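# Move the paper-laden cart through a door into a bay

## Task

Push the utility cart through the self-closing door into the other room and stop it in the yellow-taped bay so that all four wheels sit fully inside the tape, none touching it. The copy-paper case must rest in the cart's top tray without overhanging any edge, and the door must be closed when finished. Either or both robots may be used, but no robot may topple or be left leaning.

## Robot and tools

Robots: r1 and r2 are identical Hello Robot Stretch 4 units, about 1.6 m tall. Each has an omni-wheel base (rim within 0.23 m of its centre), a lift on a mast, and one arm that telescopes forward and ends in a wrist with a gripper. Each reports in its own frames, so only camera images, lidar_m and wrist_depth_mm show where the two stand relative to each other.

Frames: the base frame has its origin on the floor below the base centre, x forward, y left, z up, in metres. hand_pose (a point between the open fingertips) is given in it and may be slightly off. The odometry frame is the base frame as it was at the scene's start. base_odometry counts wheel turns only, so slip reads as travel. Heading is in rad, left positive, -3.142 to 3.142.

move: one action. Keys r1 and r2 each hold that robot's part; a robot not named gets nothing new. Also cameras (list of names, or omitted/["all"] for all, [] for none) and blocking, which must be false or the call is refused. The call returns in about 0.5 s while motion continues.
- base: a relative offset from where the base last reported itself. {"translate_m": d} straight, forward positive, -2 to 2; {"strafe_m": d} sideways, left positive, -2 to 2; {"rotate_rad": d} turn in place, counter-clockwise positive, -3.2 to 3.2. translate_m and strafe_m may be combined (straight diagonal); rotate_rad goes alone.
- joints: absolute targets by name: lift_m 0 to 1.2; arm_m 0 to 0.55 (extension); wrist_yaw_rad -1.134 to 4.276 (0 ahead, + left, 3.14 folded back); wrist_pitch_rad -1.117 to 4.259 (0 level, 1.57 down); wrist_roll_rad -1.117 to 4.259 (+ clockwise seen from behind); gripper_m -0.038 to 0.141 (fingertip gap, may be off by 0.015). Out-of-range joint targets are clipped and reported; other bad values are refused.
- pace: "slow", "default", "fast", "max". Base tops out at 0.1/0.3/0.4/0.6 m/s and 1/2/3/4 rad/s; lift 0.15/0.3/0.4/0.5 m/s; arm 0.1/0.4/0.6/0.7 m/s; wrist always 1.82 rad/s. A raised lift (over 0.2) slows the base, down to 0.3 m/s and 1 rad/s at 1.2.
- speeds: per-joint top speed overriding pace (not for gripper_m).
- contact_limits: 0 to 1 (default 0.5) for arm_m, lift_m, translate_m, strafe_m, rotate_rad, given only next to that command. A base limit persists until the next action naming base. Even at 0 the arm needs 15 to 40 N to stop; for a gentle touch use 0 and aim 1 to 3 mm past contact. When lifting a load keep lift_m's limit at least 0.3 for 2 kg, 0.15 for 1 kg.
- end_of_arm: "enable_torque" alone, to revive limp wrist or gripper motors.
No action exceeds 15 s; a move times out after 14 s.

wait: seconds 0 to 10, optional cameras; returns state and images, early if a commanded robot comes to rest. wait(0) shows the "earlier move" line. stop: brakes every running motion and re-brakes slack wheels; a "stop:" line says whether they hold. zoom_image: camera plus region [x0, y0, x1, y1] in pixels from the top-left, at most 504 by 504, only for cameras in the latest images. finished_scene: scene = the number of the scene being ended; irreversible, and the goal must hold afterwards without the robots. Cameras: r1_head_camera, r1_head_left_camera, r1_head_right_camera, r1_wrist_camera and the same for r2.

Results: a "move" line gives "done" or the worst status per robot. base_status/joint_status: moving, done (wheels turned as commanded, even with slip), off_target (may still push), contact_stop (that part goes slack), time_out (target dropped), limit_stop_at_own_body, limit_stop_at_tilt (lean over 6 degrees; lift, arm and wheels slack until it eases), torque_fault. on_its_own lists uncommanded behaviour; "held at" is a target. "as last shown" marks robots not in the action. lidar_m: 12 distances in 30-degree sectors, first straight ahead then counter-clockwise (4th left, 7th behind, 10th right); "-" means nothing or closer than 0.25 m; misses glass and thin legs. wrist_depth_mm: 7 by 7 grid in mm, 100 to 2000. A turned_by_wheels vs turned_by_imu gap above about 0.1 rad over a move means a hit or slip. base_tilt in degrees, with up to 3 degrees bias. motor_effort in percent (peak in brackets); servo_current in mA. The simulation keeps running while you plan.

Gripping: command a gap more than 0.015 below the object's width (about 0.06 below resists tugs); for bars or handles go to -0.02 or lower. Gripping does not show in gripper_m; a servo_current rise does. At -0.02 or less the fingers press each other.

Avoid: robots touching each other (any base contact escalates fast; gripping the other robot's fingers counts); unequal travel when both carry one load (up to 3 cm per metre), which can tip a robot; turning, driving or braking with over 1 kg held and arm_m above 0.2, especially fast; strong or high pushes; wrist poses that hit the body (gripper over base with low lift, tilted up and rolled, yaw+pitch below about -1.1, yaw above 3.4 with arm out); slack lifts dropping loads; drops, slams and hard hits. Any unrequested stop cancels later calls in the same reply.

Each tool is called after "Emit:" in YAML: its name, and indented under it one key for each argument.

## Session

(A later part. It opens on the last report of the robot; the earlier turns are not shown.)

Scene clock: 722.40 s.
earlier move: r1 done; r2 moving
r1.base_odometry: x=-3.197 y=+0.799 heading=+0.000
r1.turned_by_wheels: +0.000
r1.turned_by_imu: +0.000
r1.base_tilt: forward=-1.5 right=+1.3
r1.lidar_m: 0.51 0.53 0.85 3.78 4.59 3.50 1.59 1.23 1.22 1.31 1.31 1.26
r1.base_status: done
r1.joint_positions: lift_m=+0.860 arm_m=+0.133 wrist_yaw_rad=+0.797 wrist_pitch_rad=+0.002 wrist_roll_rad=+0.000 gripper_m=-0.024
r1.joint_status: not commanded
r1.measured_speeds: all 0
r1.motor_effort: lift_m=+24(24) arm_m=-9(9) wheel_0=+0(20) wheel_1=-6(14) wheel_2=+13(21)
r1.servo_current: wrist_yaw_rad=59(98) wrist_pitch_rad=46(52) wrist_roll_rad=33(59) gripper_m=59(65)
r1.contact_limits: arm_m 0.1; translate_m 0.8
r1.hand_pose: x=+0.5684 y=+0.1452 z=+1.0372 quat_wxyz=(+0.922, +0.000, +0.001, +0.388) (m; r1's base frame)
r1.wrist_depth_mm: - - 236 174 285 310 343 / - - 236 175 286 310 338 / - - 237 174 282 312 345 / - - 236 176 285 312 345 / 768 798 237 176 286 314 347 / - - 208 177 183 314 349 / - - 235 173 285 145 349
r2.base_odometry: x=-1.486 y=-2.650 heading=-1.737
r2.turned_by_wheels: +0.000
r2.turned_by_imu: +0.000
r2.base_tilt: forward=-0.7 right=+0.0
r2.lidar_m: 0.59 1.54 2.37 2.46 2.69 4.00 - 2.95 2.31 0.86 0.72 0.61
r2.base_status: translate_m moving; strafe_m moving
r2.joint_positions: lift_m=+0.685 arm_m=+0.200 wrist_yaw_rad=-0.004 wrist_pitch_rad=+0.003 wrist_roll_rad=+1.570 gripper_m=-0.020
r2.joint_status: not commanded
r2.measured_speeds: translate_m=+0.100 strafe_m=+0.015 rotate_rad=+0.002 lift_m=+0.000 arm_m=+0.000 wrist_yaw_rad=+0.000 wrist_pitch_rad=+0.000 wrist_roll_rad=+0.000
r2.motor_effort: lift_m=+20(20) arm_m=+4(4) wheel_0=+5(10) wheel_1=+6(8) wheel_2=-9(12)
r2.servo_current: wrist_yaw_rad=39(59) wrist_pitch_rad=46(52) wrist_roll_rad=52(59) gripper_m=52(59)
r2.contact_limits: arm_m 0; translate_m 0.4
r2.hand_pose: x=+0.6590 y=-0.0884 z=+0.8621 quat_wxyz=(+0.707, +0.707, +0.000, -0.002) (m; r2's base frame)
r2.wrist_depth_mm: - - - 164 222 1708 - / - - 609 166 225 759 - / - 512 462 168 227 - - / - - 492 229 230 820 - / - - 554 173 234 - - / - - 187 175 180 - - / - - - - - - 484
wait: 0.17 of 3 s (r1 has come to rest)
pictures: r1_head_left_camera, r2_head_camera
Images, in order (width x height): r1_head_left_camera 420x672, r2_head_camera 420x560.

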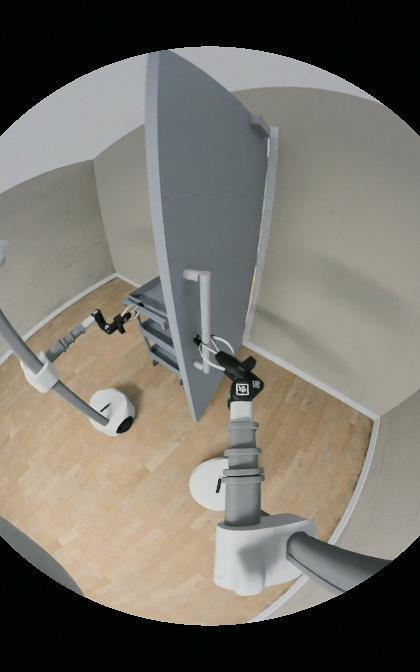

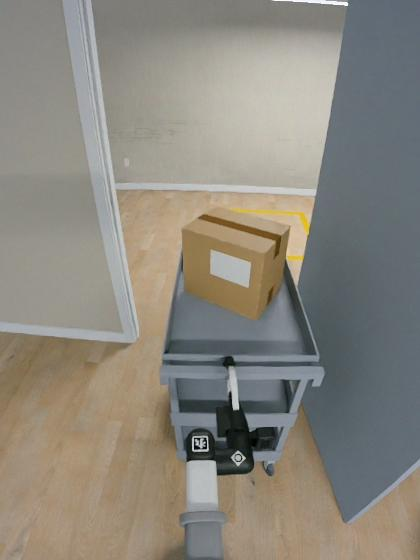

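Emit:
move:
  r2: {"base":{"translate_m":0.35,"strafe_m":0.04},"pace":"default","contact_limits":{"translate_m":0.4}}
  blocking: false
  cameras: []

Emit:
wait:
  seconds: 3
  cameras: ["r2_head_camera"]

Scene clock: 729.17 s.
earlier move: r2 done
move: r2 moving
r1: as last shown
r1.base_tilt: forward=-1.5 right=+1.2
r1.lidar_m: 0.52 0.54 0.87 3.78 4.55 3.50 1.60 1.24 1.21 1.30 1.31 1.28
r1.motor_effort: lift_m=+24(24) arm_m=-9(9) wheel_0=+1(1) wheel_1=-6(6) wheel_2=+13(13)
r1.servo_current: wrist_yaw_rad=52(65) wrist_pitch_rad=39(46) wrist_roll_rad=65(65) gripper_m=59(65)
r1.contact_limits: arm_m 0.1; translate_m 0.8
r1.wrist_depth_mm: - - 236 174 283 310 345 / - - 235 175 285 312 336 / - - 236 175 282 312 343 / - - 236 176 283 314 343 / 759 798 236 176 285 312 345 / - - 208 177 183 312 345 / - - 235 173 283 145 349
r2.base_odometry: x=-1.487 y=-2.768 heading=-1.737
r2.turned_by_wheels: +0.000
r2.turned_by_imu: +0.001
r2.base_tilt: forward=-0.7 right=+0.0
r2.lidar_m: 0.60 1.46 2.19 2.43 2.60 3.95 - 2.96 1.05 0.87 0.67 0.63
r2.base_status: translate_m moving; strafe_m moving
r2.joint_positions: lift_m=+0.685 arm_m=+0.200 wrist_yaw_rad=-0.003 wrist_pitch_rad=+0.003 wrist_roll_rad=+1.570 gripper_m=-0.020
r2.joint_status: not commanded
r2.measured_speeds: translate_m=+0.124 strafe_m=+0.015 rotate_rad=+0.004 lift_m=+0.000 arm_m=+0.000 wrist_yaw_rad=+0.000 wrist_pitch_rad=+0.000 wrist_roll_rad=+0.000
r2.motor_effort: lift_m=+20(20) arm_m=+4(4) wheel_0=+11(13) wheel_1=+9(10) wheel_2=-15(15)
r2.servo_current: wrist_yaw_rad=39(65) wrist_pitch_rad=46(52) wrist_roll_rad=39(52) gripper_m=52(59)
r2.contact_limits: arm_m 0; translate_m 0.4
r2.hand_pose: x=+0.6590 y=-0.0884 z=+0.8621 quat_wxyz=(+0.707, +0.707, +0.000, -0.002) (m; r2's base frame)
r2.wrist_depth_mm: - - - 157 213 1576 - / - - 549 160 218 - - / - 473 455 163 223 - - / - - 496 167 229 842 - / - - 574 171 232 - - / - - 187 174 180 1756 - / - - - - - - 466
pictures: none
No camera images: "cameras" was empty.

Scene clock: 731.33 s.
earlier move: r2 done
r1.base_odometry: x=-3.197 y=+0.799 heading=+0.000
r1.turned_by_wheels: +0.000
r1.turned_by_imu: +0.000
r1.base_tilt: forward=-1.5 right=+1.3
r1.lidar_m: 0.53 0.53 1.00 3.75 4.56 3.51 1.59 1.24 1.20 1.29 1.31 1.26
r1.base_status: not commanded
r1.joint_positions: lift_m=+0.860 arm_m=+0.133 wrist_yaw_rad=+0.797 wrist_pitch_rad=+0.002 wrist_roll_rad=+0.000 gripper_m=-0.024
r1.joint_status: not commanded
r1.measured_speeds: all 0
r1.motor_effort: lift_m=+24(24) arm_m=-9(9) wheel_0=+1(2) wheel_1=-6(6) wheel_2=+13(13)
r1.servo_current: wrist_yaw_rad=46(65) wrist_pitch_rad=39(52) wrist_roll_rad=52(65) gripper_m=52(65)
r1.contact_limits: arm_m 0.1; translate_m 0.8
r1.hand_pose: x=+0.5684 y=+0.1452 z=+1.0372 quat_wxyz=(+0.922, +0.000, +0.001, +0.388) (m; r1's base frame)
r1.wrist_depth_mm: - - 236 174 285 312 345 / - - 236 175 285 312 340 / - - 236 176 282 310 343 / - - 237 175 287 312 345 / - 750 237 176 286 314 347 / - 759 208 177 183 312 351 / - - 235 174 283 145 349
r2.base_odometry: x=-1.504 y=-3.088 heading=-1.737
r2.turned_by_wheels: +0.000
r2.turned_by_imu: +0.001
r2.base_tilt: forward=-0.7 right=+0.1
r2.lidar_m: 0.63 1.13 1.69 2.35 2.56 3.83 - 3.08 1.00 0.64 0.65 0.58
r2.base_status: done
r2.joint_positions: lift_m=+0.685 arm_m=+0.200 wrist_yaw_rad=-0.001 wrist_pitch_rad=+0.003 wrist_roll_rad=+1.570 gripper_m=-0.020
r2.joint_status: not commanded
r2.measured_speeds: all 0
r2.motor_effort: lift_m=+19(20) arm_m=+4(4) wheel_0=+3(13) wheel_1=+4(11) wheel_2=-4(16)
r2.servo_current: wrist_yaw_rad=46(65) wrist_pitch_rad=39(52) wrist_roll_rad=46(65) gripper_m=52(59)
r2.contact_limits: arm_m 0; translate_m 0.4
r2.hand_pose: x=+0.6592 y=-0.0878 z=+0.8621 quat_wxyz=(+0.707, +0.707, +0.001, -0.002) (m; r2's base frame)
r2.wrist_depth_mm: - - 559 141 195 - - / - 488 445 146 204 768 - / - 488 455 151 211 - - / - - 535 159 220 - - / - - 640 168 229 - - / - - 186 176 179 1618 492 / - - - - - 1708 1205
wait: 2.17 of 3 s (r2 has come to rest)
pictures: r2_head_camera
Images, in order (width x height): r2_head_camera 420x560.

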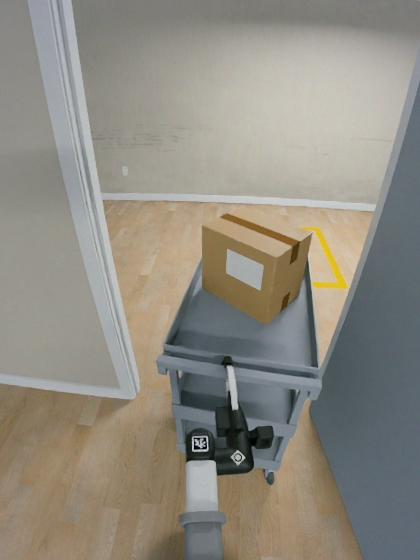

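Emit:
move:
  r2: {"base":{"strafe_m":-0.07},"pace":"default","contact_limits":{"strafe_m":0.4}}
  blocking: false
  cameras: []

Emit:
wait:
  seconds: 1.5
  cameras: []

Emit:
move:
  r2: {"base":{"translate_m":0.3},"pace":"default","contact_limits":{"translate_m":0.4}}
  blocking: false
  cameras: []

Emit:
wait:
  seconds: 3
  cameras: ["r2_head_camera"]

Scene clock: 740.43 s.
move: r2 moving
r1: as last shown
r1.base_tilt: forward=-1.5 right=+1.2
r1.lidar_m: 0.52 0.52 0.95 3.76 4.57 3.51 1.58 1.24 1.21 1.29 1.31 1.28
r1.motor_effort: lift_m=+24(24) arm_m=-9(9) wheel_0=+1(1) wheel_1=-6(6) wheel_2=+13(13)
r1.servo_current: wrist_yaw_rad=33(72) wrist_pitch_rad=39(46) wrist_roll_rad=33(59) gripper_m=59(65)
r1.contact_limits: arm_m 0.1; translate_m 0.8
r1.wrist_depth_mm: - 732 234 174 286 312 343 / - 741 236 175 285 310 340 / - 741 236 175 282 312 343 / - 809 236 176 285 312 345 / - 707 238 176 285 314 345 / - 723 209 177 183 312 349 / - - 236 173 285 145 349
r2.base_odometry: x=-1.539 y=-3.082 heading=-1.736
r2.turned_by_wheels: +0.000
r2.turned_by_imu: +0.001
r2.base_tilt: forward=-0.7 right=+0.1
r2.lidar_m: 0.60 1.17 1.70 2.38 2.60 3.83 - 2.98 0.96 0.60 0.62 0.59
r2.base_status: strafe_m moving
r2.joint_positions: lift_m=+0.685 arm_m=+0.200 wrist_yaw_rad=+0.004 wrist_pitch_rad=+0.003 wrist_roll_rad=+1.570 gripper_m=-0.020
r2.joint_status: not commanded
r2.measured_speeds: translate_m=+0.000 strafe_m=-0.139 rotate_rad=+0.000 lift_m=+0.000 arm_m=+0.000 wrist_yaw_rad=+0.000 wrist_pitch_rad=+0.000 wrist_roll_rad=+0.000
r2.motor_effort: lift_m=+20(20) arm_m=+4(4) wheel_0=+19(19) wheel_1=-8(9) wheel_2=+1(3)
r2.servo_current: wrist_yaw_rad=46(52) wrist_pitch_rad=46(46) wrist_roll_rad=52(52) gripper_m=46(59)
r2.contact_limits: arm_m 0; strafe_m 0.4
r2.hand_pose: x=+0.6596 y=-0.0863 z=+0.8621 quat_wxyz=(+0.707, +0.707, +0.003, +0.000) (m; r2's base frame)
r2.wrist_depth_mm: - - - 142 196 - - / - 504 462 148 205 768 - / - 477 452 153 212 - - / - - 525 159 220 831 - / - - 627 168 230 - - / - - 187 174 181 1618 500 / - - - - - 1618 1160
pictures: none
No camera images: "cameras" was empty.

Scene clock: 741.20 s.
earlier move: r2 done
r1.base_odometry: x=-3.197 y=+0.799 heading=+0.000
r1.turned_by_wheels: +0.000
r1.turned_by_imu: +0.000
r1.base_tilt: forward=-1.5 right=+1.3
r1.lidar_m: 0.52 0.53 0.94 3.74 4.56 3.50 1.61 1.24 1.21 1.32 1.31 1.28
r1.base_status: not commanded
r1.joint_positions: lift_m=+0.860 arm_m=+0.133 wrist_yaw_rad=+0.797 wrist_pitch_rad=+0.002 wrist_roll_rad=+0.000 gripper_m=-0.024
r1.joint_status: not commanded
r1.measured_speeds: all 0
r1.motor_effort: lift_m=+24(24) arm_m=-9(9) wheel_0=+1(2) wheel_1=-6(6) wheel_2=+13(13)
r1.servo_current: wrist_yaw_rad=65(72) wrist_pitch_rad=46(46) wrist_roll_rad=46(65) gripper_m=52(65)
r1.contact_limits: arm_m 0.1; translate_m 0.8
r1.hand_pose: x=+0.5684 y=+0.1452 z=+1.0372 quat_wxyz=(+0.922, +0.000, +0.001, +0.388) (m; r1's base frame)
r1.wrist_depth_mm: - 691 236 174 283 312 345 / - 691 236 175 285 314 340 / - 699 236 176 282 312 347 / - 699 237 175 285 312 345 / - 668 236 176 286 312 345 / - 676 209 177 184 314 347 / - - 236 173 285 145 349
r2.base_odometry: x=-1.573 y=-3.076 heading=-1.736
r2.turned_by_wheels: +0.000
r2.turned_by_imu: +0.000
r2.base_tilt: forward=-0.6 right=+0.1
r2.lidar_m: 0.60 1.15 1.71 2.42 2.64 3.95 - 2.99 0.93 0.56 0.60 0.62
r2.base_status: done
r2.joint_positions: lift_m=+0.685 arm_m=+0.200 wrist_yaw_rad=+0.004 wrist_pitch_rad=+0.003 wrist_roll_rad=+1.570 gripper_m=-0.020
r2.joint_status: not commanded
r2.measured_speeds: all 0
r2.motor_effort: lift_m=+20(20) arm_m=+4(4) wheel_0=+7(19) wheel_1=-2(9) wheel_2=+0(3)
r2.servo_current: wrist_yaw_rad=39(59) wrist_pitch_rad=46(46) wrist_roll_rad=39(52) gripper_m=59(59)
r2.contact_limits: arm_m 0; strafe_m 0.4
r2.hand_pose: x=+0.6596 y=-0.0863 z=+0.8621 quat_wxyz=(+0.707, +0.707, +0.003, +0.000) (m; r2's base frame)
r2.wrist_depth_mm: - - - 152 208 750 - / - - 521 156 213 768 - / - 462 452 160 218 - - / - - 504 166 225 831 - / - - 580 170 231 - - / - - 186 175 180 1708 - / - - - - - 1576 480
wait: 0.77 of 1.5 s (r2 has come to rest)
pictures: none
No camera images: "cameras" was empty.

Scene clock: 741.70 s.
move: r2 moving
r1: as last shown
r1.base_tilt: forward=-1.5 right=+1.2
r1.lidar_m: 0.53 0.53 0.95 3.74 4.56 3.49 1.62 1.26 1.22 1.30 1.32 1.27
r1.servo_current: wrist_yaw_rad=46(59) wrist_pitch_rad=39(46) wrist_roll_rad=52(52) gripper_m=65(65)
r1.contact_limits: arm_m 0.1; translate_m 0.8
r1.wrist_depth_mm: - - 236 174 283 312 345 / - - 236 174 286 310 340 / - - 236 175 282 310 347 / - - 236 176 286 312 343 / - 676 237 176 286 312 347 / - - 209 176 183 315 347 / - - 236 173 283 145 349
r2.base_odometry: x=-1.578 y=-3.107 heading=-1.737
r2.turned_by_wheels: +0.000
r2.turned_by_imu: +0.000
r2.base_tilt: forward=-0.7 right=+0.1
r2.lidar_m: 0.61 1.11 1.62 2.41 2.60 3.92 - 2.97 0.91 0.58 0.59 0.60
r2.base_status: translate_m moving
r2.joint_positions: lift_m=+0.685 arm_m=+0.200 wrist_yaw_rad=-0.001 wrist_pitch_rad=+0.003 wrist_roll_rad=+1.570 gripper_m=-0.020
r2.joint_status: not commanded
r2.measured_speeds: translate_m=+0.122 strafe_m=-0.001 rotate_rad=-0.004 lift_m=+0.000 arm_m=+0.000 wrist_yaw_rad=-0.021 wrist_pitch_rad=+0.000 wrist_roll_rad=+0.000
r2.motor_effort: lift_m=+20(20) arm_m=+4(4) wheel_0=+8(12) wheel_1=+7(10) wheel_2=-18(18)
r2.servo_current: wrist_yaw_rad=46(59) wrist_pitch_rad=39(46) wrist_roll_rad=39(52) gripper_m=52(52)
r2.contact_limits: arm_m 0; translate_m 0.4
r2.hand_pose: x=+0.6592 y=-0.0878 z=+0.8621 quat_wxyz=(+0.707, +0.707, +0.001, -0.002) (m; r2's base frame)
r2.wrist_depth_mm: - - - 157 213 1464 - / - - 559 159 217 - - / - 469 459 163 223 - - / - - 500 167 228 831 - / - - 574 171 232 - - / - - 187 174 180 1756 - / - - - - - - 496
pictures: none
No camera images: "cameras" was empty.

Scene clock: 743.67 s.
earlier move: r2 done
r1.base_odometry: x=-3.197 y=+0.799 heading=+0.000
r1.turned_by_wheels: +0.000
r1.turned_by_imu: +0.000
r1.base_tilt: forward=-1.5 right=+1.3
r1.lidar_m: 0.53 0.55 3.50 3.75 4.57 3.48 1.61 1.24 1.23 1.32 1.31 1.28
r1.base_status: not commanded
r1.joint_positions: lift_m=+0.860 arm_m=+0.133 wrist_yaw_rad=+0.797 wrist_pitch_rad=+0.002 wrist_roll_rad=+0.000 gripper_m=-0.024
r1.joint_status: not commanded
r1.measured_speeds: all 0
r1.motor_effort: lift_m=+24(24) arm_m=-9(9) wheel_0=+1(2) wheel_1=-6(6) wheel_2=+13(13)
r1.servo_current: wrist_yaw_rad=46(72) wrist_pitch_rad=39(52) wrist_roll_rad=52(72) gripper_m=59(65)
r1.contact_limits: arm_m 0.1; translate_m 0.8
r1.hand_pose: x=+0.5684 y=+0.1452 z=+1.0372 quat_wxyz=(+0.922, +0.000, +0.001, +0.388) (m; r1's base frame)
r1.wrist_depth_mm: - - 235 173 286 310 345 / - - 236 175 285 310 340 / - - 236 175 283 310 345 / - - 236 176 286 312 345 / - - 236 176 287 312 345 / - - 208 177 183 314 347 / - - 235 173 285 145 351
r2.base_odometry: x=-1.622 y=-3.372 heading=-1.736
r2.turned_by_wheels: +0.000
r2.turned_by_imu: +0.000
r2.base_tilt: forward=-0.7 right=+0.1
r2.lidar_m: 0.60 0.88 1.22 2.38 2.60 3.90 - 3.00 0.59 0.54 0.58 0.62
r2.base_status: done
r2.joint_positions: lift_m=+0.685 arm_m=+0.200 wrist_yaw_rad=-0.002 wrist_pitch_rad=+0.003 wrist_roll_rad=+1.570 gripper_m=-0.020
r2.joint_status: not commanded
r2.measured_speeds: all 0
r2.motor_effort: lift_m=+20(20) arm_m=+4(4) wheel_0=+0(12) wheel_1=+4(10) wheel_2=-6(18)
r2.servo_current: wrist_yaw_rad=39(59) wrist_pitch_rad=46(46) wrist_roll_rad=46(59) gripper_m=46(59)
r2.contact_limits: arm_m 0; translate_m 0.4
r2.hand_pose: x=+0.6591 y=-0.0881 z=+0.8621 quat_wxyz=(+0.707, +0.707, +0.000, -0.002) (m; r2's base frame)
r2.wrist_depth_mm: - - - 152 208 741 - / - - 512 156 213 768 - / - 469 452 160 219 - - / - - 512 166 224 831 - / - - 585 170 232 - - / - - 186 175 181 1661 - / - - - - - 1756 477
wait: 1.97 of 3 s (r2 has come to rest)
pictures: r2_head_camera
Images, in order (width x height): r2_head_camera 420x560.

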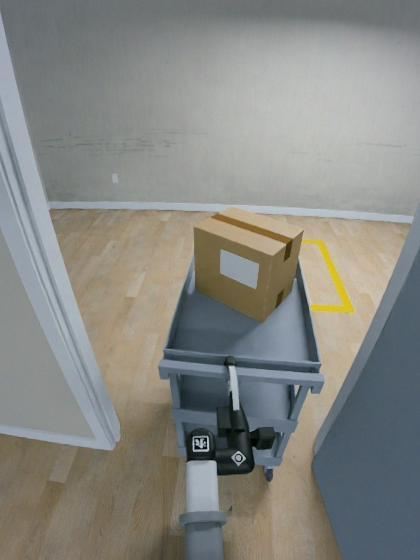

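Emit:
move:
  r2: {"base":{"translate_m":0.45,"strafe_m":-0.05},"pace":"default","contact_limits":{"translate_m":0.4}}
  blocking: false
  cameras: []

Emit:
wait:
  seconds: 3.5
  cameras: ["r2_head_camera"]

Scene clock: 752.27 s.
move: r2 moving
r1: as last shown
r1.lidar_m: 0.52 0.53 3.50 3.76 4.57 3.50 1.60 1.21 1.21 1.32 1.30 1.27
r1.servo_current: wrist_yaw_rad=52(52) wrist_pitch_rad=39(52) wrist_roll_rad=46(65) gripper_m=59(59)
r1.contact_limits: arm_m 0.1; translate_m 0.8
r1.wrist_depth_mm: - - 236 174 285 310 345 / - - 236 174 285 310 340 / - - 237 175 282 312 345 / - - 236 175 286 312 345 / - - 236 176 286 312 347 / - - 208 177 183 315 347 / - - 235 173 283 145 349
r2.base_odometry: x=-1.631 y=-3.402 heading=-1.736
r2.turned_by_wheels: +0.000
r2.turned_by_imu: +0.000
r2.base_tilt: forward=-0.7 right=+0.1
r2.lidar_m: 0.61 0.87 1.13 2.39 2.62 3.85 - 3.00 0.59 0.55 0.57 0.60
r2.base_status: translate_m moving; strafe_m moving
r2.joint_positions: lift_m=+0.685 arm_m=+0.200 wrist_yaw_rad=-0.002 wrist_pitch_rad=+0.003 wrist_roll_rad=+1.570 gripper_m=-0.020
r2.joint_status: not commanded
r2.measured_speeds: translate_m=+0.123 strafe_m=-0.012 rotate_rad=+0.000 lift_m=+0.000 arm_m=+0.000 wrist_yaw_rad=+0.000 wrist_pitch_rad=+0.000 wrist_roll_rad=+0.000
r2.motor_effort: lift_m=+20(20) arm_m=+4(4) wheel_0=+7(10) wheel_1=+8(8) wheel_2=-17(19)
r2.servo_current: wrist_yaw_rad=46(52) wrist_pitch_rad=39(46) wrist_roll_rad=52(59) gripper_m=46(59)
r2.contact_limits: arm_m 0; translate_m 0.4
r2.hand_pose: x=+0.6591 y=-0.0881 z=+0.8621 quat_wxyz=(+0.707, +0.707, +0.000, -0.002) (m; r2's base frame)
r2.wrist_depth_mm: - - - 151 208 759 - / - - 508 155 212 759 - / - 469 445 158 218 - - / - - 508 164 224 842 - / - - 591 169 230 - - / - - 187 174 180 1756 - / - - - - - 1756 473
pictures: none
No camera images: "cameras" was empty.

Scene clock: 754.77 s.
earlier move: r2 done
r1.base_odometry: x=-3.197 y=+0.799 heading=+0.000
r1.turned_by_wheels: +0.000
r1.turned_by_imu: +0.000
r1.base_tilt: forward=-1.5 right=+1.3
r1.lidar_m: 0.53 0.52 3.50 3.75 4.56 3.51 1.61 1.25 1.22 1.30 1.31 1.26
r1.base_status: not commanded
r1.joint_positions: lift_m=+0.860 arm_m=+0.133 wrist_yaw_rad=+0.797 wrist_pitch_rad=+0.002 wrist_roll_rad=+0.000 gripper_m=-0.024
r1.joint_status: not commanded
r1.measured_speeds: all 0
r1.motor_effort: lift_m=+24(24) arm_m=-9(9) wheel_0=+1(2) wheel_1=-6(6) wheel_2=+13(13)
r1.servo_current: wrist_yaw_rad=39(65) wrist_pitch_rad=39(52) wrist_roll_rad=39(65) gripper_m=59(65)
r1.contact_limits: arm_m 0.1; translate_m 0.8
r1.hand_pose: x=+0.5684 y=+0.1452 z=+1.0372 quat_wxyz=(+0.922, +0.000, +0.001, +0.388) (m; r1's base frame)
r1.wrist_depth_mm: - - 235 174 283 310 343 / - - 236 175 286 314 340 / - - 236 175 282 312 345 / - - 236 176 286 314 345 / - - 236 176 285 312 345 / - - 208 177 183 314 347 / - - 234 173 282 145 351
r2.base_odometry: x=-1.746 y=-3.808 heading=-1.736
r2.turned_by_wheels: +0.001
r2.turned_by_imu: +0.003
r2.base_tilt: forward=-0.7 right=+0.1
r2.lidar_m: 0.62 0.68 0.59 2.04 2.59 3.90 - 0.74 0.50 0.47 0.50 0.61
r2.base_status: done
r2.joint_positions: lift_m=+0.685 arm_m=+0.200 wrist_yaw_rad=+0.001 wrist_pitch_rad=+0.003 wrist_roll_rad=+1.570 gripper_m=-0.020
r2.joint_status: not commanded
r2.measured_speeds: all 0
r2.motor_effort: lift_m=+20(20) arm_m=+4(4) wheel_0=+5(16) wheel_1=+4(10) wheel_2=-1(19)
r2.servo_current: wrist_yaw_rad=39(59) wrist_pitch_rad=46(52) wrist_roll_rad=46(59) gripper_m=46(59)
r2.contact_limits: arm_m 0; translate_m 0.4
r2.hand_pose: x=+0.6593 y=-0.0873 z=+0.8621 quat_wxyz=(+0.707, +0.707, +0.001, -0.001) (m; r2's base frame)
r2.wrist_depth_mm: - - - 148 203 - - / - - 492 153 209 778 - / - 473 445 157 216 - - / - - 512 163 223 831 - / - - 597 169 230 - - / - - 187 174 180 1708 517 / - - - - - 1708 1205
wait: 2.50 of 3.5 s (r2 has come to rest)
pictures: r2_head_camera
Images, in order (width x height): r2_head_camera 420x560.

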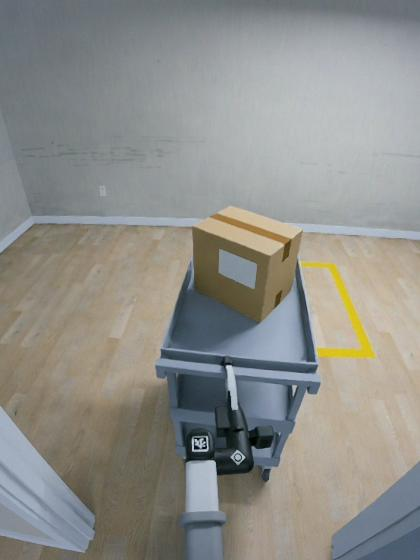

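Emit:
move:
  r2: {"base":{"strafe_m":0.1},"pace":"default","contact_limits":{"strafe_m":0.4}}
  blocking: false
  cameras: []

Emit:
wait:
  seconds: 2
  cameras: []

Emit:
move:
  r2: {"base":{"translate_m":0.55,"strafe_m":-0.2},"pace":"default","contact_limits":{"translate_m":0.4}}
  blocking: false
  cameras: []

Emit:
wait:
  seconds: 3.5
  cameras: ["r2_head_camera"]

Scene clock: 766.60 s.
move: r2 moving
r1: as last shown
r1.base_tilt: forward=-1.5 right=+1.2
r1.lidar_m: 0.51 0.52 3.50 3.74 4.56 3.49 1.59 1.22 1.22 1.29 1.30 1.27
r1.servo_current: wrist_yaw_rad=46(65) wrist_pitch_rad=46(46) wrist_roll_rad=59(59) gripper_m=59(65)
r1.contact_limits: arm_m 0.1; translate_m 0.8
r1.wrist_depth_mm: - - 235 174 283 312 343 / - - 236 175 285 310 340 / - - 236 175 282 312 343 / - - 236 176 285 314 343 / - - 236 176 286 314 347 / - - 209 177 183 314 345 / - - 233 173 282 145 349
r2.base_odometry: x=-1.710 y=-3.814 heading=-1.736
r2.turned_by_wheels: -0.001
r2.turned_by_imu: -0.001
r2.base_tilt: forward=-0.7 right=+0.0
r2.lidar_m: 0.62 0.60 0.56 2.04 2.52 3.82 - 0.78 0.57 0.49 0.52 0.60
r2.base_status: strafe_m moving
r2.joint_positions: lift_m=+0.685 arm_m=+0.200 wrist_yaw_rad=-0.006 wrist_pitch_rad=+0.003 wrist_roll_rad=+1.570 gripper_m=-0.020
r2.joint_status: not commanded
r2.measured_speeds: translate_m=-0.002 strafe_m=+0.140 rotate_rad=+0.008 lift_m=+0.000 arm_m=+0.000 wrist_yaw_rad=-0.014 wrist_pitch_rad=+0.000 wrist_roll_rad=+0.000
r2.motor_effort: lift_m=+20(20) arm_m=+4(4) wheel_0=-15(20) wheel_1=+8(12) wheel_2=-1(1)
r2.servo_current: wrist_yaw_rad=59(59) wrist_pitch_rad=46(46) wrist_roll_rad=52(59) gripper_m=52(59)
r2.contact_limits: arm_m 0; strafe_m 0.4
r2.hand_pose: x=+0.6588 y=-0.0891 z=+0.8621 quat_wxyz=(+0.707, +0.707, -0.001, -0.003) (m; r2's base frame)
r2.wrist_depth_mm: - - - 151 205 707 - / - - 500 154 212 778 - / - 469 452 160 218 - - / - - 512 165 224 831 - / - - 591 169 231 - - / - - 186 176 182 1708 521 / - - - - - 1863 1205
pictures: none
No camera images: "cameras" was empty.

Scene clock: 767.57 s.
earlier move: r2 done
r1.base_odometry: x=-3.197 y=+0.799 heading=+0.000
r1.turned_by_wheels: +0.000
r1.turned_by_imu: +0.000
r1.base_tilt: forward=-1.6 right=+1.3
r1.lidar_m: 0.52 0.52 3.51 3.76 4.56 3.51 1.59 1.24 1.22 1.31 1.31 1.27
r1.base_status: not commanded
r1.joint_positions: lift_m=+0.860 arm_m=+0.133 wrist_yaw_rad=+0.797 wrist_pitch_rad=+0.002 wrist_roll_rad=+0.000 gripper_m=-0.024
r1.joint_status: not commanded
r1.measured_speeds: all 0
r1.motor_effort: lift_m=+24(24) arm_m=-9(9) wheel_0=+1(2) wheel_1=-6(6) wheel_2=+13(13)
r1.servo_current: wrist_yaw_rad=39(65) wrist_pitch_rad=46(52) wrist_roll_rad=26(65) gripper_m=59(65)
r1.contact_limits: arm_m 0.1; translate_m 0.8
r1.hand_pose: x=+0.5684 y=+0.1452 z=+1.0372 quat_wxyz=(+0.922, +0.000, +0.001, +0.388) (m; r1's base frame)
r1.wrist_depth_mm: - - 235 174 285 312 345 / - - 236 174 285 310 340 / - - 236 175 281 312 345 / - - 236 176 286 312 345 / - - 236 176 285 314 347 / - - 208 176 183 314 349 / - - 235 173 283 145 349
r2.base_odometry: x=-1.647 y=-3.824 heading=-1.736
r2.turned_by_wheels: +0.000
r2.turned_by_imu: +0.000
r2.base_tilt: forward=-0.6 right=+0.1
r2.lidar_m: 0.61 0.52 0.50 2.08 2.49 3.75 - 0.92 0.62 0.58 0.60 0.58
r2.base_status: done
r2.joint_positions: lift_m=+0.685 arm_m=+0.200 wrist_yaw_rad=-0.003 wrist_pitch_rad=+0.003 wrist_roll_rad=+1.570 gripper_m=-0.020
r2.joint_status: not commanded
r2.measured_speeds: all 0
r2.motor_effort: lift_m=+20(20) arm_m=+4(4) wheel_0=-7(21) wheel_1=+0(12) wheel_2=-1(2)
r2.servo_current: wrist_yaw_rad=52(59) wrist_pitch_rad=39(52) wrist_roll_rad=46(59) gripper_m=52(59)
r2.contact_limits: arm_m 0; strafe_m 0.4
r2.hand_pose: x=+0.6590 y=-0.0883 z=+0.8621 quat_wxyz=(+0.707, +0.707, +0.000, -0.002) (m; r2's base frame)
r2.wrist_depth_mm: - - 504 132 188 - - / - 433 427 139 197 - - / - 496 462 145 209 - - / - - 549 155 217 - - / - - - 166 230 1921 - / - - 186 176 171 1576 492 / - - - - - 1808 1205
wait: 0.97 of 2 s (r2 has come to rest)
pictures: none
No camera images: "cameras" was empty.

Scene clock: 768.07 s.
move: r2 moving
r1: as last shown
r1.base_tilt: forward=-1.5 right=+1.3
r1.lidar_m: 0.53 0.52 3.50 3.75 4.58 3.52 1.59 1.26 1.23 1.31 1.30 1.29
r1.servo_current: wrist_yaw_rad=46(52) wrist_pitch_rad=46(52) wrist_roll_rad=59(59) gripper_m=59(59)
r1.contact_limits: arm_m 0.1; translate_m 0.8
r1.wrist_depth_mm: - - 236 174 285 310 343 / - - 236 175 285 310 340 / - - 236 175 283 312 343 / - - 237 176 286 310 343 / - - 236 176 286 314 347 / - - 208 176 183 314 345 / - - 234 173 285 145 347
r2.base_odometry: x=-1.663 y=-3.853 heading=-1.735
r2.turned_by_wheels: +0.001
r2.turned_by_imu: +0.001
r2.base_tilt: forward=-0.7 right=+0.1
r2.lidar_m: 0.63 0.53 0.49 1.90 2.48 3.72 - 0.86 0.61 0.55 0.57 0.59
r2.base_status: translate_m moving; strafe_m moving
r2.joint_positions: lift_m=+0.685 arm_m=+0.200 wrist_yaw_rad=+0.000 wrist_pitch_rad=+0.003 wrist_roll_rad=+1.570 gripper_m=-0.020
r2.joint_status: not commanded
r2.measured_speeds: translate_m=+0.123 strafe_m=-0.044 rotate_rad=+0.003 lift_m=+0.000 arm_m=+0.000 wrist_yaw_rad=+0.021 wrist_pitch_rad=+0.000 wrist_roll_rad=+0.000
r2.motor_effort: lift_m=+20(20) arm_m=+4(4) wheel_0=+10(14) wheel_1=+7(8) wheel_2=-12(16)
r2.servo_current: wrist_yaw_rad=33(52) wrist_pitch_rad=46(46) wrist_roll_rad=39(59) gripper_m=46(52)
r2.contact_limits: arm_m 0; translate_m 0.4
r2.hand_pose: x=+0.6593 y=-0.0875 z=+0.8621 quat_wxyz=(+0.707, +0.707, +0.001, -0.001) (m; r2's base frame)
r2.wrist_depth_mm: - - 480 - 182 - - / - 421 418 132 192 - - / - 496 473 141 205 - - / - - 559 151 216 - - / - - - 161 227 1863 - / - - 186 171 180 1618 488 / - - - - - 1708 1182
pictures: none
No camera images: "cameras" was empty.

Scene clock: 770.93 s.
earlier move: r2 done
r1.base_odometry: x=-3.197 y=+0.799 heading=+0.000
r1.turned_by_wheels: +0.000
r1.turned_by_imu: +0.000
r1.base_tilt: forward=-1.5 right=+1.2
r1.lidar_m: 0.54 0.53 3.49 3.73 4.55 3.51 1.61 1.23 1.22 1.31 1.31 1.28
r1.base_status: not commanded
r1.joint_positions: lift_m=+0.860 arm_m=+0.133 wrist_yaw_rad=+0.797 wrist_pitch_rad=+0.002 wrist_roll_rad=+0.000 gripper_m=-0.024
r1.joint_status: not commanded
r1.measured_speeds: all 0
r1.motor_effort: lift_m=+24(24) arm_m=-9(9) wheel_0=+1(2) wheel_1=-6(6) wheel_2=+13(13)
r1.servo_current: wrist_yaw_rad=39(78) wrist_pitch_rad=39(52) wrist_roll_rad=46(72) gripper_m=59(65)
r1.contact_limits: arm_m 0.1; translate_m 0.8
r1.hand_pose: x=+0.5684 y=+0.1452 z=+1.0372 quat_wxyz=(+0.922, +0.000, +0.001, +0.388) (m; r1's base frame)
r1.wrist_depth_mm: - - 235 174 283 310 345 / - - 235 175 285 310 338 / - - 236 175 281 312 343 / - - 236 176 283 310 347 / - - 236 176 285 312 345 / - - 209 176 183 314 347 / - - 234 173 285 145 347
r2.base_odometry: x=-1.935 y=-4.334 heading=-1.736
r2.turned_by_wheels: +0.000
r2.turned_by_imu: +0.003
r2.base_tilt: forward=-0.7 right=+0.1
r2.lidar_m: 0.61 2.88 2.48 0.56 0.58 3.94 - 0.54 0.47 1.12 2.52 0.57
r2.base_status: done
r2.joint_positions: lift_m=+0.685 arm_m=+0.200 wrist_yaw_rad=+0.002 wrist_pitch_rad=+0.003 wrist_roll_rad=+1.570 gripper_m=-0.020
r2.joint_status: not commanded
r2.measured_speeds: all 0
r2.motor_effort: lift_m=+19(20) arm_m=+4(4) wheel_0=+3(19) wheel_1=+5(9) wheel_2=-3(16)
r2.servo_current: wrist_yaw_rad=52(65) wrist_pitch_rad=46(46) wrist_roll_rad=46(65) gripper_m=52(59)
r2.contact_limits: arm_m 0; translate_m 0.4
r2.hand_pose: x=+0.6595 y=-0.0867 z=+0.8621 quat_wxyz=(+0.707, +0.707, +0.002, +0.000) (m; r2's base frame)
r2.wrist_depth_mm: - - - 162 219 1661 - / - - 609 163 222 759 - / - - 462 167 227 - - / - - 488 227 229 - - / - - 554 172 233 - - / - - 187 174 179 - - / - - - - - 1576 492
wait: 2.87 of 3.5 s (r2 has come to rest)
pictures: r2_head_camera
Images, in order (width x height): r2_head_camera 420x560.

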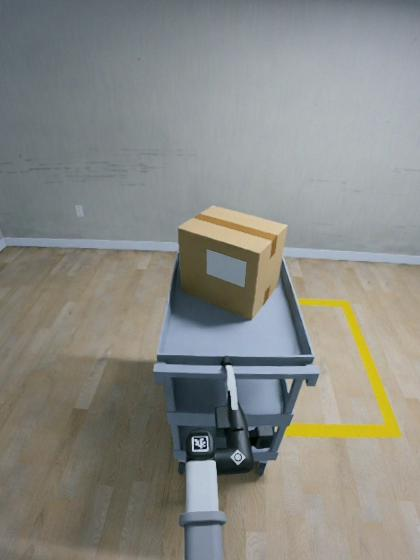

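Emit:
move:
  r2: {"base":{"strafe_m":0.25},"pace":"default","contact_limits":{"strafe_m":0.4}}
  blocking: false
  cameras: []

Emit:
wait:
  seconds: 3
  cameras: ["r2_head_camera"]

Emit:
move:
  r2: {"base":{"translate_m":0.4,"strafe_m":-0.22},"pace":"default","contact_limits":{"translate_m":0.4}}
  blocking: false
  cameras: []

Emit:
wait:
  seconds: 3.5
  cameras: ["r2_head_camera"]

Scene clock: 782.53 s.
move: r2 moving
r1: as last shown
r1.base_tilt: forward=-1.5 right=+1.3
r1.lidar_m: 0.52 0.55 3.51 3.79 4.58 3.52 1.60 1.23 1.21 1.31 1.28 1.28
r1.motor_effort: lift_m=+24(24) arm_m=-8(9) wheel_0=+1(2) wheel_1=-6(6) wheel_2=+13(13)
r1.servo_current: wrist_yaw_rad=52(59) wrist_pitch_rad=46(46) wrist_roll_rad=46(65) gripper_m=59(65)
r1.contact_limits: arm_m 0.1; translate_m 0.8
r1.wrist_depth_mm: - - 236 174 285 310 343 / - - 235 174 286 312 338 / - - 236 175 281 312 345 / - - 236 176 285 312 343 / - - 236 176 287 312 347 / - - 209 177 183 314 347 / - - 235 173 283 145 347
r2.base_odometry: x=-1.899 y=-4.340 heading=-1.737
r2.turned_by_wheels: -0.001
r2.turned_by_imu: -0.001
r2.base_tilt: forward=-0.7 right=+0.1
r2.lidar_m: 0.61 2.87 2.42 0.54 0.55 3.90 - 0.60 0.50 1.10 2.56 0.59
r2.base_status: strafe_m moving
r2.joint_positions: lift_m=+0.685 arm_m=+0.200 wrist_yaw_rad=-0.005 wrist_pitch_rad=+0.003 wrist_roll_rad=+1.570 gripper_m=-0.020
r2.joint_status: not commanded
r2.measured_speeds: translate_m=+0.001 strafe_m=+0.140 rotate_rad=-0.006 lift_m=+0.000 arm_m=+0.000 wrist_yaw_rad=-0.019 wrist_pitch_rad=+0.000 wrist_roll_rad=+0.000
r2.motor_effort: lift_m=+20(20) arm_m=+4(4) wheel_0=-14(16) wheel_1=+9(12) wheel_2=+0(2)
r2.servo_current: wrist_yaw_rad=46(52) wrist_pitch_rad=46(46) wrist_roll_rad=52(65) gripper_m=52(52)
r2.contact_limits: arm_m 0; strafe_m 0.4
r2.hand_pose: x=+0.6588 y=-0.0889 z=+0.8621 quat_wxyz=(+0.707, +0.707, -0.001, -0.003) (m; r2's base frame)
r2.wrist_depth_mm: - - - 163 221 1708 - / - - 609 165 222 759 - / - - 462 168 227 - - / - - 492 229 229 - - / - - 554 172 233 - - / - - 187 176 179 - - / - - - - - 1618 492
pictures: none
No camera images: "cameras" was empty.

Scene clock: 784.20 s.
earlier move: r2 done
r1.base_odometry: x=-3.197 y=+0.799 heading=+0.000
r1.turned_by_wheels: +0.000
r1.turned_by_imu: +0.000
r1.base_tilt: forward=-1.5 right=+1.3
r1.lidar_m: 0.53 0.52 3.51 3.75 4.56 3.51 1.60 1.23 1.20 1.30 1.31 1.28
r1.base_status: not commanded
r1.joint_positions: lift_m=+0.860 arm_m=+0.133 wrist_yaw_rad=+0.797 wrist_pitch_rad=+0.002 wrist_roll_rad=+0.000 gripper_m=-0.024
r1.joint_status: not commanded
r1.measured_speeds: all 0
r1.motor_effort: lift_m=+24(24) arm_m=-9(9) wheel_0=+1(2) wheel_1=-6(7) wheel_2=+13(13)
r1.servo_current: wrist_yaw_rad=20(65) wrist_pitch_rad=39(46) wrist_roll_rad=26(72) gripper_m=59(65)
r1.contact_limits: arm_m 0.1; translate_m 0.8
r1.hand_pose: x=+0.5684 y=+0.1452 z=+1.0372 quat_wxyz=(+0.922, +0.000, +0.001, +0.388) (m; r1's base frame)
r1.wrist_depth_mm: - - 236 174 285 310 343 / - - 236 174 285 310 340 / - - 236 174 281 310 347 / - - 236 176 285 312 347 / - - 236 176 285 314 347 / - - 209 176 184 314 347 / - - 234 173 283 145 349
r2.base_odometry: x=-1.688 y=-4.375 heading=-1.736
r2.turned_by_wheels: +0.001
r2.turned_by_imu: +0.000
r2.base_tilt: forward=-0.7 right=+0.0
r2.lidar_m: 0.62 2.77 2.22 0.32 0.34 3.76 - 0.92 0.69 0.89 2.81 0.55
r2.base_status: done
r2.joint_positions: lift_m=+0.685 arm_m=+0.200 wrist_yaw_rad=-0.001 wrist_pitch_rad=+0.003 wrist_roll_rad=+1.570 gripper_m=-0.020
r2.joint_status: not commanded
r2.measured_speeds: all 0
r2.motor_effort: lift_m=+20(20) arm_m=+4(4) wheel_0=-2(18) wheel_1=+2(12) wheel_2=+0(2)
r2.servo_current: wrist_yaw_rad=46(65) wrist_pitch_rad=46(52) wrist_roll_rad=33(65) gripper_m=52(65)
r2.contact_limits: arm_m 0; strafe_m 0.4
r2.hand_pose: x=+0.6592 y=-0.0876 z=+0.8621 quat_wxyz=(+0.707, +0.707, +0.001, -0.001) (m; r2's base frame)
r2.wrist_depth_mm: - 407 404 113 168 - - / - 424 413 121 180 - - / - - 496 130 193 - - / - - 627 141 209 - - / - - - 153 228 1708 521 / - - 186 171 179 1661 480 / - - - - - 1756 1229
wait: 1.67 of 3 s (r2 has come to rest)
pictures: r2_head_camera
Images, in order (width x height): r2_head_camera 420x560.

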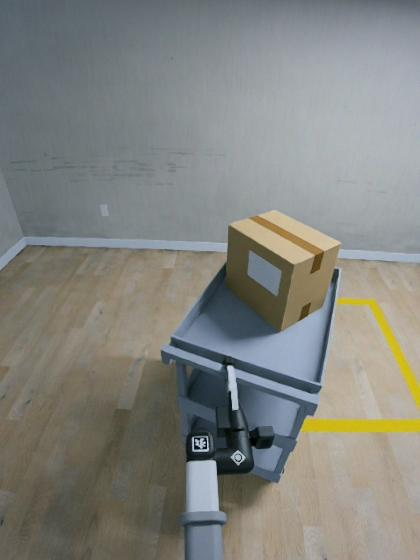

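Scene clock: 784.70 s.
move: r2 moving
r1: as last shown
r1.base_tilt: forward=-1.5 right=+1.2
r1.lidar_m: 0.50 0.53 3.49 3.73 4.56 3.50 1.58 1.23 1.22 1.31 1.31 1.26
r1.motor_effort: lift_m=+24(24) arm_m=-9(9) wheel_0=+1(2) wheel_1=-6(6) wheel_2=+13(13)
r1.servo_current: wrist_yaw_rad=46(72) wrist_pitch_rad=46(52) wrist_roll_rad=39(59) gripper_m=59(59)
r1.contact_limits: arm_m 0.1; translate_m 0.8
r1.wrist_depth_mm: - - 236 174 285 310 345 / - - 235 174 285 312 340 / - - 236 175 281 312 343 / - - 236 176 285 314 347 / - - 236 176 286 314 343 / - - 208 177 183 314 349 / - - 234 174 283 145 347
r2.base_odometry: x=-1.710 y=-4.403 heading=-1.735
r2.turned_by_wheels: +0.001
r2.turned_by_imu: +0.001
r2.base_tilt: forward=-0.7 right=+0.0
r2.lidar_m: 0.64 2.79 2.20 0.38 0.35 3.90 - 0.89 0.72 1.10 2.81 0.54
r2.base_status: translate_m moving; strafe_m moving
r2.joint_positions: lift_m=+0.685 arm_m=+0.200 wrist_yaw_rad=+0.000 wrist_pitch_rad=+0.003 wrist_roll_rad=+1.570 gripper_m=-0.020
r2.joint_status: not commanded
r2.measured_speeds: translate_m=+0.123 strafe_m=-0.066 rotate_rad=+0.003 lift_m=+0.000 arm_m=+0.000 wrist_yaw_rad=+0.006 wrist_pitch_rad=+0.000 wrist_roll_rad=+0.000
r2.motor_effort: lift_m=+20(20) arm_m=+4(4) wheel_0=+16(18) wheel_1=+7(7) wheel_2=-13(15)
r2.servo_current: wrist_yaw_rad=46(59) wrist_pitch_rad=39(46) wrist_roll_rad=52(65) gripper_m=52(59)
r2.contact_limits: arm_m 0; translate_m 0.4
r2.hand_pose: x=+0.6592 y=-0.0876 z=+0.8621 quat_wxyz=(+0.707, +0.707, +0.001, -0.001) (m; r2's base frame)
r2.wrist_depth_mm: - 404 402 110 166 - - / - 413 413 120 177 - - / - - 496 128 191 - - / - - 621 138 207 - - / - - - 151 225 1756 521 / - - 186 171 180 1618 484 / - - - - - 1756 1182
pictures: none
No camera images: "cameras" was empty.

Scene clock: 787.07 s.
earlier move: r2 done
r1.base_odometry: x=-3.197 y=+0.799 heading=+0.000
r1.turned_by_wheels: +0.000
r1.turned_by_imu: +0.000
r1.base_tilt: forward=-1.5 right=+1.2
r1.lidar_m: 0.53 0.52 3.50 3.77 4.56 3.51 1.61 1.22 1.23 1.31 1.28 1.28
r1.base_status: not commanded
r1.joint_positions: lift_m=+0.860 arm_m=+0.133 wrist_yaw_rad=+0.797 wrist_pitch_rad=+0.002 wrist_roll_rad=+0.000 gripper_m=-0.024
r1.joint_status: not commanded
r1.measured_speeds: all 0
r1.motor_effort: lift_m=+24(24) arm_m=-9(9) wheel_0=+1(2) wheel_1=-6(6) wheel_2=+13(13)
r1.servo_current: wrist_yaw_rad=59(72) wrist_pitch_rad=46(52) wrist_roll_rad=52(65) gripper_m=59(65)
r1.contact_limits: arm_m 0.1; translate_m 0.8
r1.hand_pose: x=+0.5684 y=+0.1452 z=+1.0372 quat_wxyz=(+0.922, +0.000, +0.001, +0.388) (m; r1's base frame)
r1.wrist_depth_mm: - - 235 174 283 310 345 / - - 235 175 285 312 338 / - - 237 175 281 310 342 / - - 236 176 285 314 345 / - - 236 176 286 314 347 / - - 208 177 183 314 345 / - - 235 174 283 145 347
r2.base_odometry: x=-1.971 y=-4.733 heading=-1.736
r2.turned_by_wheels: -0.001
r2.turned_by_imu: +0.003
r2.base_tilt: forward=-0.7 right=+0.1
r2.lidar_m: 0.60 2.46 2.34 1.45 0.73 0.76 - 0.75 0.85 2.40 2.61 0.61
r2.base_status: done
r2.joint_positions: lift_m=+0.685 arm_m=+0.200 wrist_yaw_rad=+0.003 wrist_pitch_rad=+0.003 wrist_roll_rad=+1.570 gripper_m=-0.020
r2.joint_status: not commanded
r2.measured_speeds: all 0
r2.motor_effort: lift_m=+20(20) arm_m=+4(4) wheel_0=+4(21) wheel_1=+4(9) wheel_2=-2(15)
r2.servo_current: wrist_yaw_rad=46(59) wrist_pitch_rad=46(46) wrist_roll_rad=52(65) gripper_m=52(59)
r2.contact_limits: arm_m 0; translate_m 0.4
r2.hand_pose: x=+0.6595 y=-0.0865 z=+0.8621 quat_wxyz=(+0.707, +0.707, +0.002, +0.000) (m; r2's base frame)
r2.wrist_depth_mm: - - 559 145 202 - - / - 480 480 150 207 768 - / - 449 449 154 214 - - / - 504 517 161 222 831 - / - - 609 168 229 - - / - - 181 173 179 1756 517 / - 143 - - - 1756 1182
wait: 2.37 of 3.5 s (r2 has come to rest)
pictures: r2_head_camera
Images, in order (width x height): r2_head_camera 420x560.

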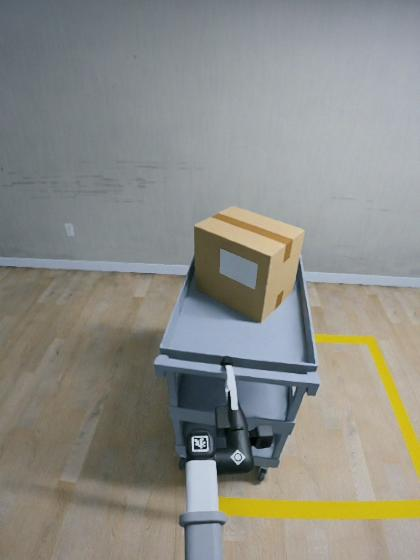

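Emit:
move:
  r2: {"base":{"strafe_m":0.33},"pace":"default","contact_limits":{"strafe_m":0.4}}
  blocking: false
  cameras: []

Emit:
wait:
  seconds: 3
  cameras: ["r2_head_camera"]

Emit:
move:
  r2: {"base":{"translate_m":0.24,"strafe_m":-0.2},"pace":"default","contact_limits":{"translate_m":0.4}}
  blocking: false
  cameras: []

Emit:
wait:
  seconds: 3.5
  cameras: ["r2_head_camera"]

Scene clock: 801.30 s.
move: r2 moving
r1: as last shown
r1.base_tilt: forward=-1.5 right=+1.3
r1.lidar_m: 0.50 0.54 3.50 3.75 4.56 3.49 1.59 1.25 1.22 1.32 1.31 1.27
r1.motor_effort: lift_m=+24(24) arm_m=-9(9) wheel_0=+1(1) wheel_1=-6(6) wheel_2=+13(13)
r1.servo_current: wrist_yaw_rad=39(65) wrist_pitch_rad=46(46) wrist_roll_rad=52(59) gripper_m=59(65)
r1.contact_limits: arm_m 0.1; translate_m 0.8
r1.wrist_depth_mm: - - 235 174 283 310 345 / - - 236 175 283 312 338 / - - 236 175 282 312 343 / - - 236 175 285 312 345 / - - 236 176 286 310 345 / - - 208 177 183 312 349 / - - 234 173 285 145 347
r2.base_odometry: x=-1.935 y=-4.739 heading=-1.736
r2.turned_by_wheels: -0.001
r2.turned_by_imu: -0.001
r2.base_tilt: forward=-0.7 right=+0.1
r2.lidar_m: 0.61 2.48 2.31 1.43 0.69 0.73 - 0.77 0.86 2.43 2.65 0.61
r2.base_status: strafe_m moving
r2.joint_positions: lift_m=+0.685 arm_m=+0.200 wrist_yaw_rad=-0.004 wrist_pitch_rad=+0.003 wrist_roll_rad=+1.570 gripper_m=-0.020
r2.joint_status: not commanded
r2.measured_speeds: translate_m=+0.000 strafe_m=+0.141 rotate_rad=+0.002 lift_m=+0.000 arm_m=+0.000 wrist_yaw_rad=-0.013 wrist_pitch_rad=+0.000 wrist_roll_rad=+0.000
r2.motor_effort: lift_m=+20(20) arm_m=+4(4) wheel_0=-16(17) wheel_1=+9(10) wheel_2=+0(2)
r2.servo_current: wrist_yaw_rad=46(59) wrist_pitch_rad=39(46) wrist_roll_rad=52(52) gripper_m=52(59)
r2.contact_limits: arm_m 0; strafe_m 0.4
r2.hand_pose: x=+0.6589 y=-0.0887 z=+0.8621 quat_wxyz=(+0.707, +0.707, +0.000, -0.003) (m; r2's base frame)
r2.wrist_depth_mm: - - 564 148 203 668 - / - 466 484 153 209 778 - / - 452 452 157 216 - - / - 504 517 164 224 842 - / - - 585 170 231 - - / - - 182 177 179 1618 512 / - - - - - 1576 1205
pictures: none
No camera images: "cameras" was empty.

Scene clock: 803.23 s.
earlier move: r2 done
r1.base_odometry: x=-3.197 y=+0.799 heading=+0.000
r1.turned_by_wheels: +0.000
r1.turned_by_imu: +0.000
r1.base_tilt: forward=-1.5 right=+1.3
r1.lidar_m: 0.53 0.54 3.50 3.75 4.56 3.51 1.58 1.25 1.20 1.31 1.31 1.27
r1.base_status: not commanded
r1.joint_positions: lift_m=+0.860 arm_m=+0.133 wrist_yaw_rad=+0.797 wrist_pitch_rad=+0.002 wrist_roll_rad=+0.000 gripper_m=-0.024
r1.joint_status: not commanded
r1.measured_speeds: all 0
r1.motor_effort: lift_m=+24(24) arm_m=-9(9) wheel_0=+1(2) wheel_1=-6(6) wheel_2=+13(13)
r1.servo_current: wrist_yaw_rad=52(72) wrist_pitch_rad=46(46) wrist_roll_rad=39(59) gripper_m=59(65)
r1.contact_limits: arm_m 0.1; translate_m 0.8
r1.hand_pose: x=+0.5684 y=+0.1452 z=+1.0372 quat_wxyz=(+0.922, +0.000, +0.001, +0.388) (m; r1's base frame)
r1.wrist_depth_mm: - - 236 174 283 312 345 / - - 235 175 283 314 340 / - - 236 175 282 312 345 / - - 236 176 285 314 343 / - - 237 177 286 314 347 / - - 209 177 183 315 347 / - - 236 173 283 144 349
r2.base_odometry: x=-1.645 y=-4.788 heading=-1.736
r2.turned_by_wheels: +0.001
r2.turned_by_imu: -0.001
r2.base_tilt: forward=-0.7 right=+0.1
r2.lidar_m: 0.65 2.53 2.04 1.33 0.65 0.52 - 1.03 1.01 2.74 2.95 0.49
r2.base_status: done
r2.joint_positions: lift_m=+0.685 arm_m=+0.200 wrist_yaw_rad=-0.003 wrist_pitch_rad=+0.003 wrist_roll_rad=+1.570 gripper_m=-0.020
r2.joint_status: not commanded
r2.measured_speeds: all 0
r2.motor_effort: lift_m=+20(20) arm_m=+4(4) wheel_0=-1(20) wheel_1=+0(10) wheel_2=+0(2)
r2.servo_current: wrist_yaw_rad=39(59) wrist_pitch_rad=46(46) wrist_roll_rad=46(59) gripper_m=52(59)
r2.contact_limits: arm_m 0; strafe_m 0.4
r2.hand_pose: x=+0.6590 y=-0.0882 z=+0.8621 quat_wxyz=(+0.707, +0.707, +0.000, -0.002) (m; r2's base frame)
r2.wrist_depth_mm: - 364 366 - 142 - - / - 424 449 - 160 - - / - - 554 103 175 - - / - - - 115 196 1576 - / - - - 135 224 1618 492 / - - 181 162 179 1661 1182 / - - - - 342 347 355
wait: 1.93 of 3 s (r2 has come to rest)
pictures: r2_head_camera
Images, in order (width x height): r2_head_camera 420x560.

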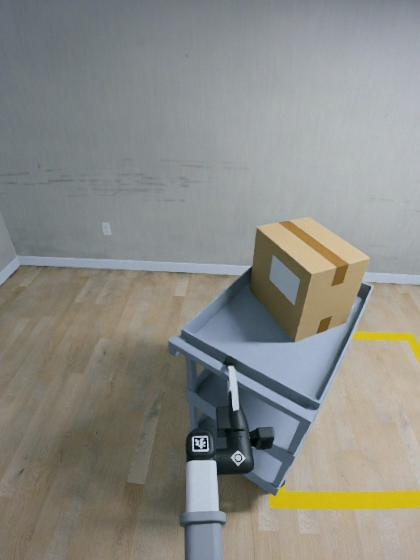

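Scene clock: 803.73 s.
move: r2 moving
r1: as last shown
r1.lidar_m: 0.53 0.55 3.49 3.77 4.57 3.52 1.60 1.26 1.22 1.30 1.32 1.29
r1.motor_effort: lift_m=+24(24) arm_m=-9(9) wheel_0=+1(1) wheel_1=-6(6) wheel_2=+13(13)
r1.servo_current: wrist_yaw_rad=46(65) wrist_pitch_rad=39(46) wrist_roll_rad=52(72) gripper_m=46(65)
r1.contact_limits: arm_m 0.1; translate_m 0.8
r1.wrist_depth_mm: - - 235 174 283 312 342 / - - 236 174 285 312 338 / - - 236 175 281 314 345 / - - 236 176 285 315 345 / - - 236 176 285 312 347 / - - 209 177 183 312 347 / - - 235 173 283 145 349
r2.base_odometry: x=-1.670 y=-4.809 heading=-1.735
r2.turned_by_wheels: +0.000
r2.turned_by_imu: +0.001
r2.base_tilt: forward=-0.7 right=+0.1
r2.lidar_m: 0.63 2.46 2.01 1.44 0.67 0.53 - 1.04 0.98 2.71 2.91 0.51
r2.base_status: translate_m moving; strafe_m moving
r2.joint_positions: lift_m=+0.685 arm_m=+0.200 wrist_yaw_rad=+0.000 wrist_pitch_rad=+0.003 wrist_roll_rad=+1.570 gripper_m=-0.020
r2.joint_status: not commanded
r2.measured_speeds: translate_m=+0.100 strafe_m=-0.082 rotate_rad=-0.001 lift_m=+0.000 arm_m=+0.000 wrist_yaw_rad=+0.007 wrist_pitch_rad=+0.000 wrist_roll_rad=+0.000
r2.motor_effort: lift_m=+20(20) arm_m=+4(4) wheel_0=+18(18) wheel_1=-2(5) wheel_2=-11(13)
r2.servo_current: wrist_yaw_rad=52(59) wrist_pitch_rad=39(46) wrist_roll_rad=52(52) gripper_m=52(59)
r2.contact_limits: arm_m 0; translate_m 0.4
r2.hand_pose: x=+0.6593 y=-0.0875 z=+0.8621 quat_wxyz=(+0.707, +0.707, +0.001, -0.001) (m; r2's base frame)
r2.wrist_depth_mm: - 362 362 - 136 - - / - 430 452 - 151 - - / - - 569 - 169 - - / - - - 107 191 1661 - / - - - 127 221 1661 488 / - - 184 155 181 1576 1205 / - 144 - - 343 355 351
pictures: none
No camera images: "cameras" was empty.

Scene clock: 805.70 s.
earlier move: r2 done
r1.base_odometry: x=-3.197 y=+0.799 heading=+0.000
r1.turned_by_wheels: +0.000
r1.turned_by_imu: +0.000
r1.base_tilt: forward=-1.5 right=+1.3
r1.lidar_m: 0.51 0.52 3.48 3.73 4.55 3.56 1.62 1.26 1.21 1.32 1.29 1.27
r1.base_status: not commanded
r1.joint_positions: lift_m=+0.860 arm_m=+0.133 wrist_yaw_rad=+0.797 wrist_pitch_rad=+0.002 wrist_roll_rad=+0.000 gripper_m=-0.024
r1.joint_status: not commanded
r1.measured_speeds: all 0
r1.motor_effort: lift_m=+24(24) arm_m=-9(9) wheel_0=+1(2) wheel_1=-6(6) wheel_2=+13(13)
r1.servo_current: wrist_yaw_rad=52(65) wrist_pitch_rad=52(52) wrist_roll_rad=52(72) gripper_m=59(65)
r1.contact_limits: arm_m 0.1; translate_m 0.8
r1.hand_pose: x=+0.5684 y=+0.1452 z=+1.0372 quat_wxyz=(+0.922, +0.000, +0.001, +0.388) (m; r1's base frame)
r1.wrist_depth_mm: - - 235 173 285 310 345 / - - 236 174 285 310 340 / - - 236 175 282 314 347 / - - 237 175 285 312 345 / - - 236 176 286 314 347 / - - 209 177 184 314 345 / - - 235 173 285 145 349
r2.base_odometry: x=-1.882 y=-4.992 heading=-1.736
r2.turned_by_wheels: -0.001
r2.turned_by_imu: +0.001
r2.base_tilt: forward=-0.6 right=+0.1
r2.lidar_m: 0.65 2.24 2.18 2.06 0.98 0.82 - 1.04 1.26 2.56 2.62 0.51
r2.base_status: done
r2.joint_positions: lift_m=+0.685 arm_m=+0.200 wrist_yaw_rad=+0.002 wrist_pitch_rad=+0.003 wrist_roll_rad=+1.570 gripper_m=-0.020
r2.joint_status: not commanded
r2.measured_speeds: all 0
r2.motor_effort: lift_m=+20(20) arm_m=+3(4) wheel_0=+0(21) wheel_1=-5(7) wheel_2=-4(13)
r2.servo_current: wrist_yaw_rad=39(59) wrist_pitch_rad=39(52) wrist_roll_rad=46(59) gripper_m=46(59)
r2.contact_limits: arm_m 0; translate_m 0.4
r2.hand_pose: x=+0.6595 y=-0.0868 z=+0.8621 quat_wxyz=(+0.707, +0.707, +0.002, +0.000) (m; r2's base frame)
r2.wrist_depth_mm: - 357 364 - 139 - - / - 427 449 - 157 - - / - - 559 - 171 - - / - - - 114 194 1576 - / - - - 131 223 1618 492 / - - 182 159 181 1618 1182 / - 135 - - 343 353 353
wait: 1.97 of 3.5 s (r2 has come to rest)
pictures: r2_head_camera
Images, in order (width x height): r2_head_camera 420x560.

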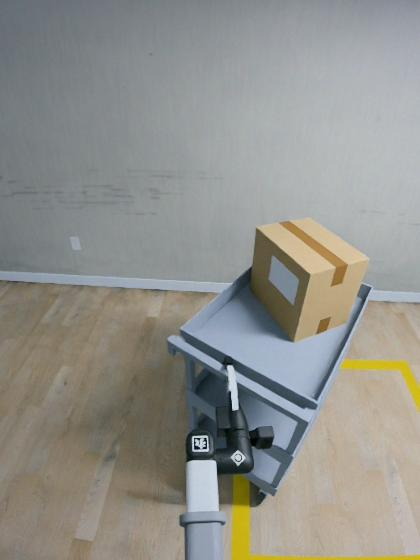

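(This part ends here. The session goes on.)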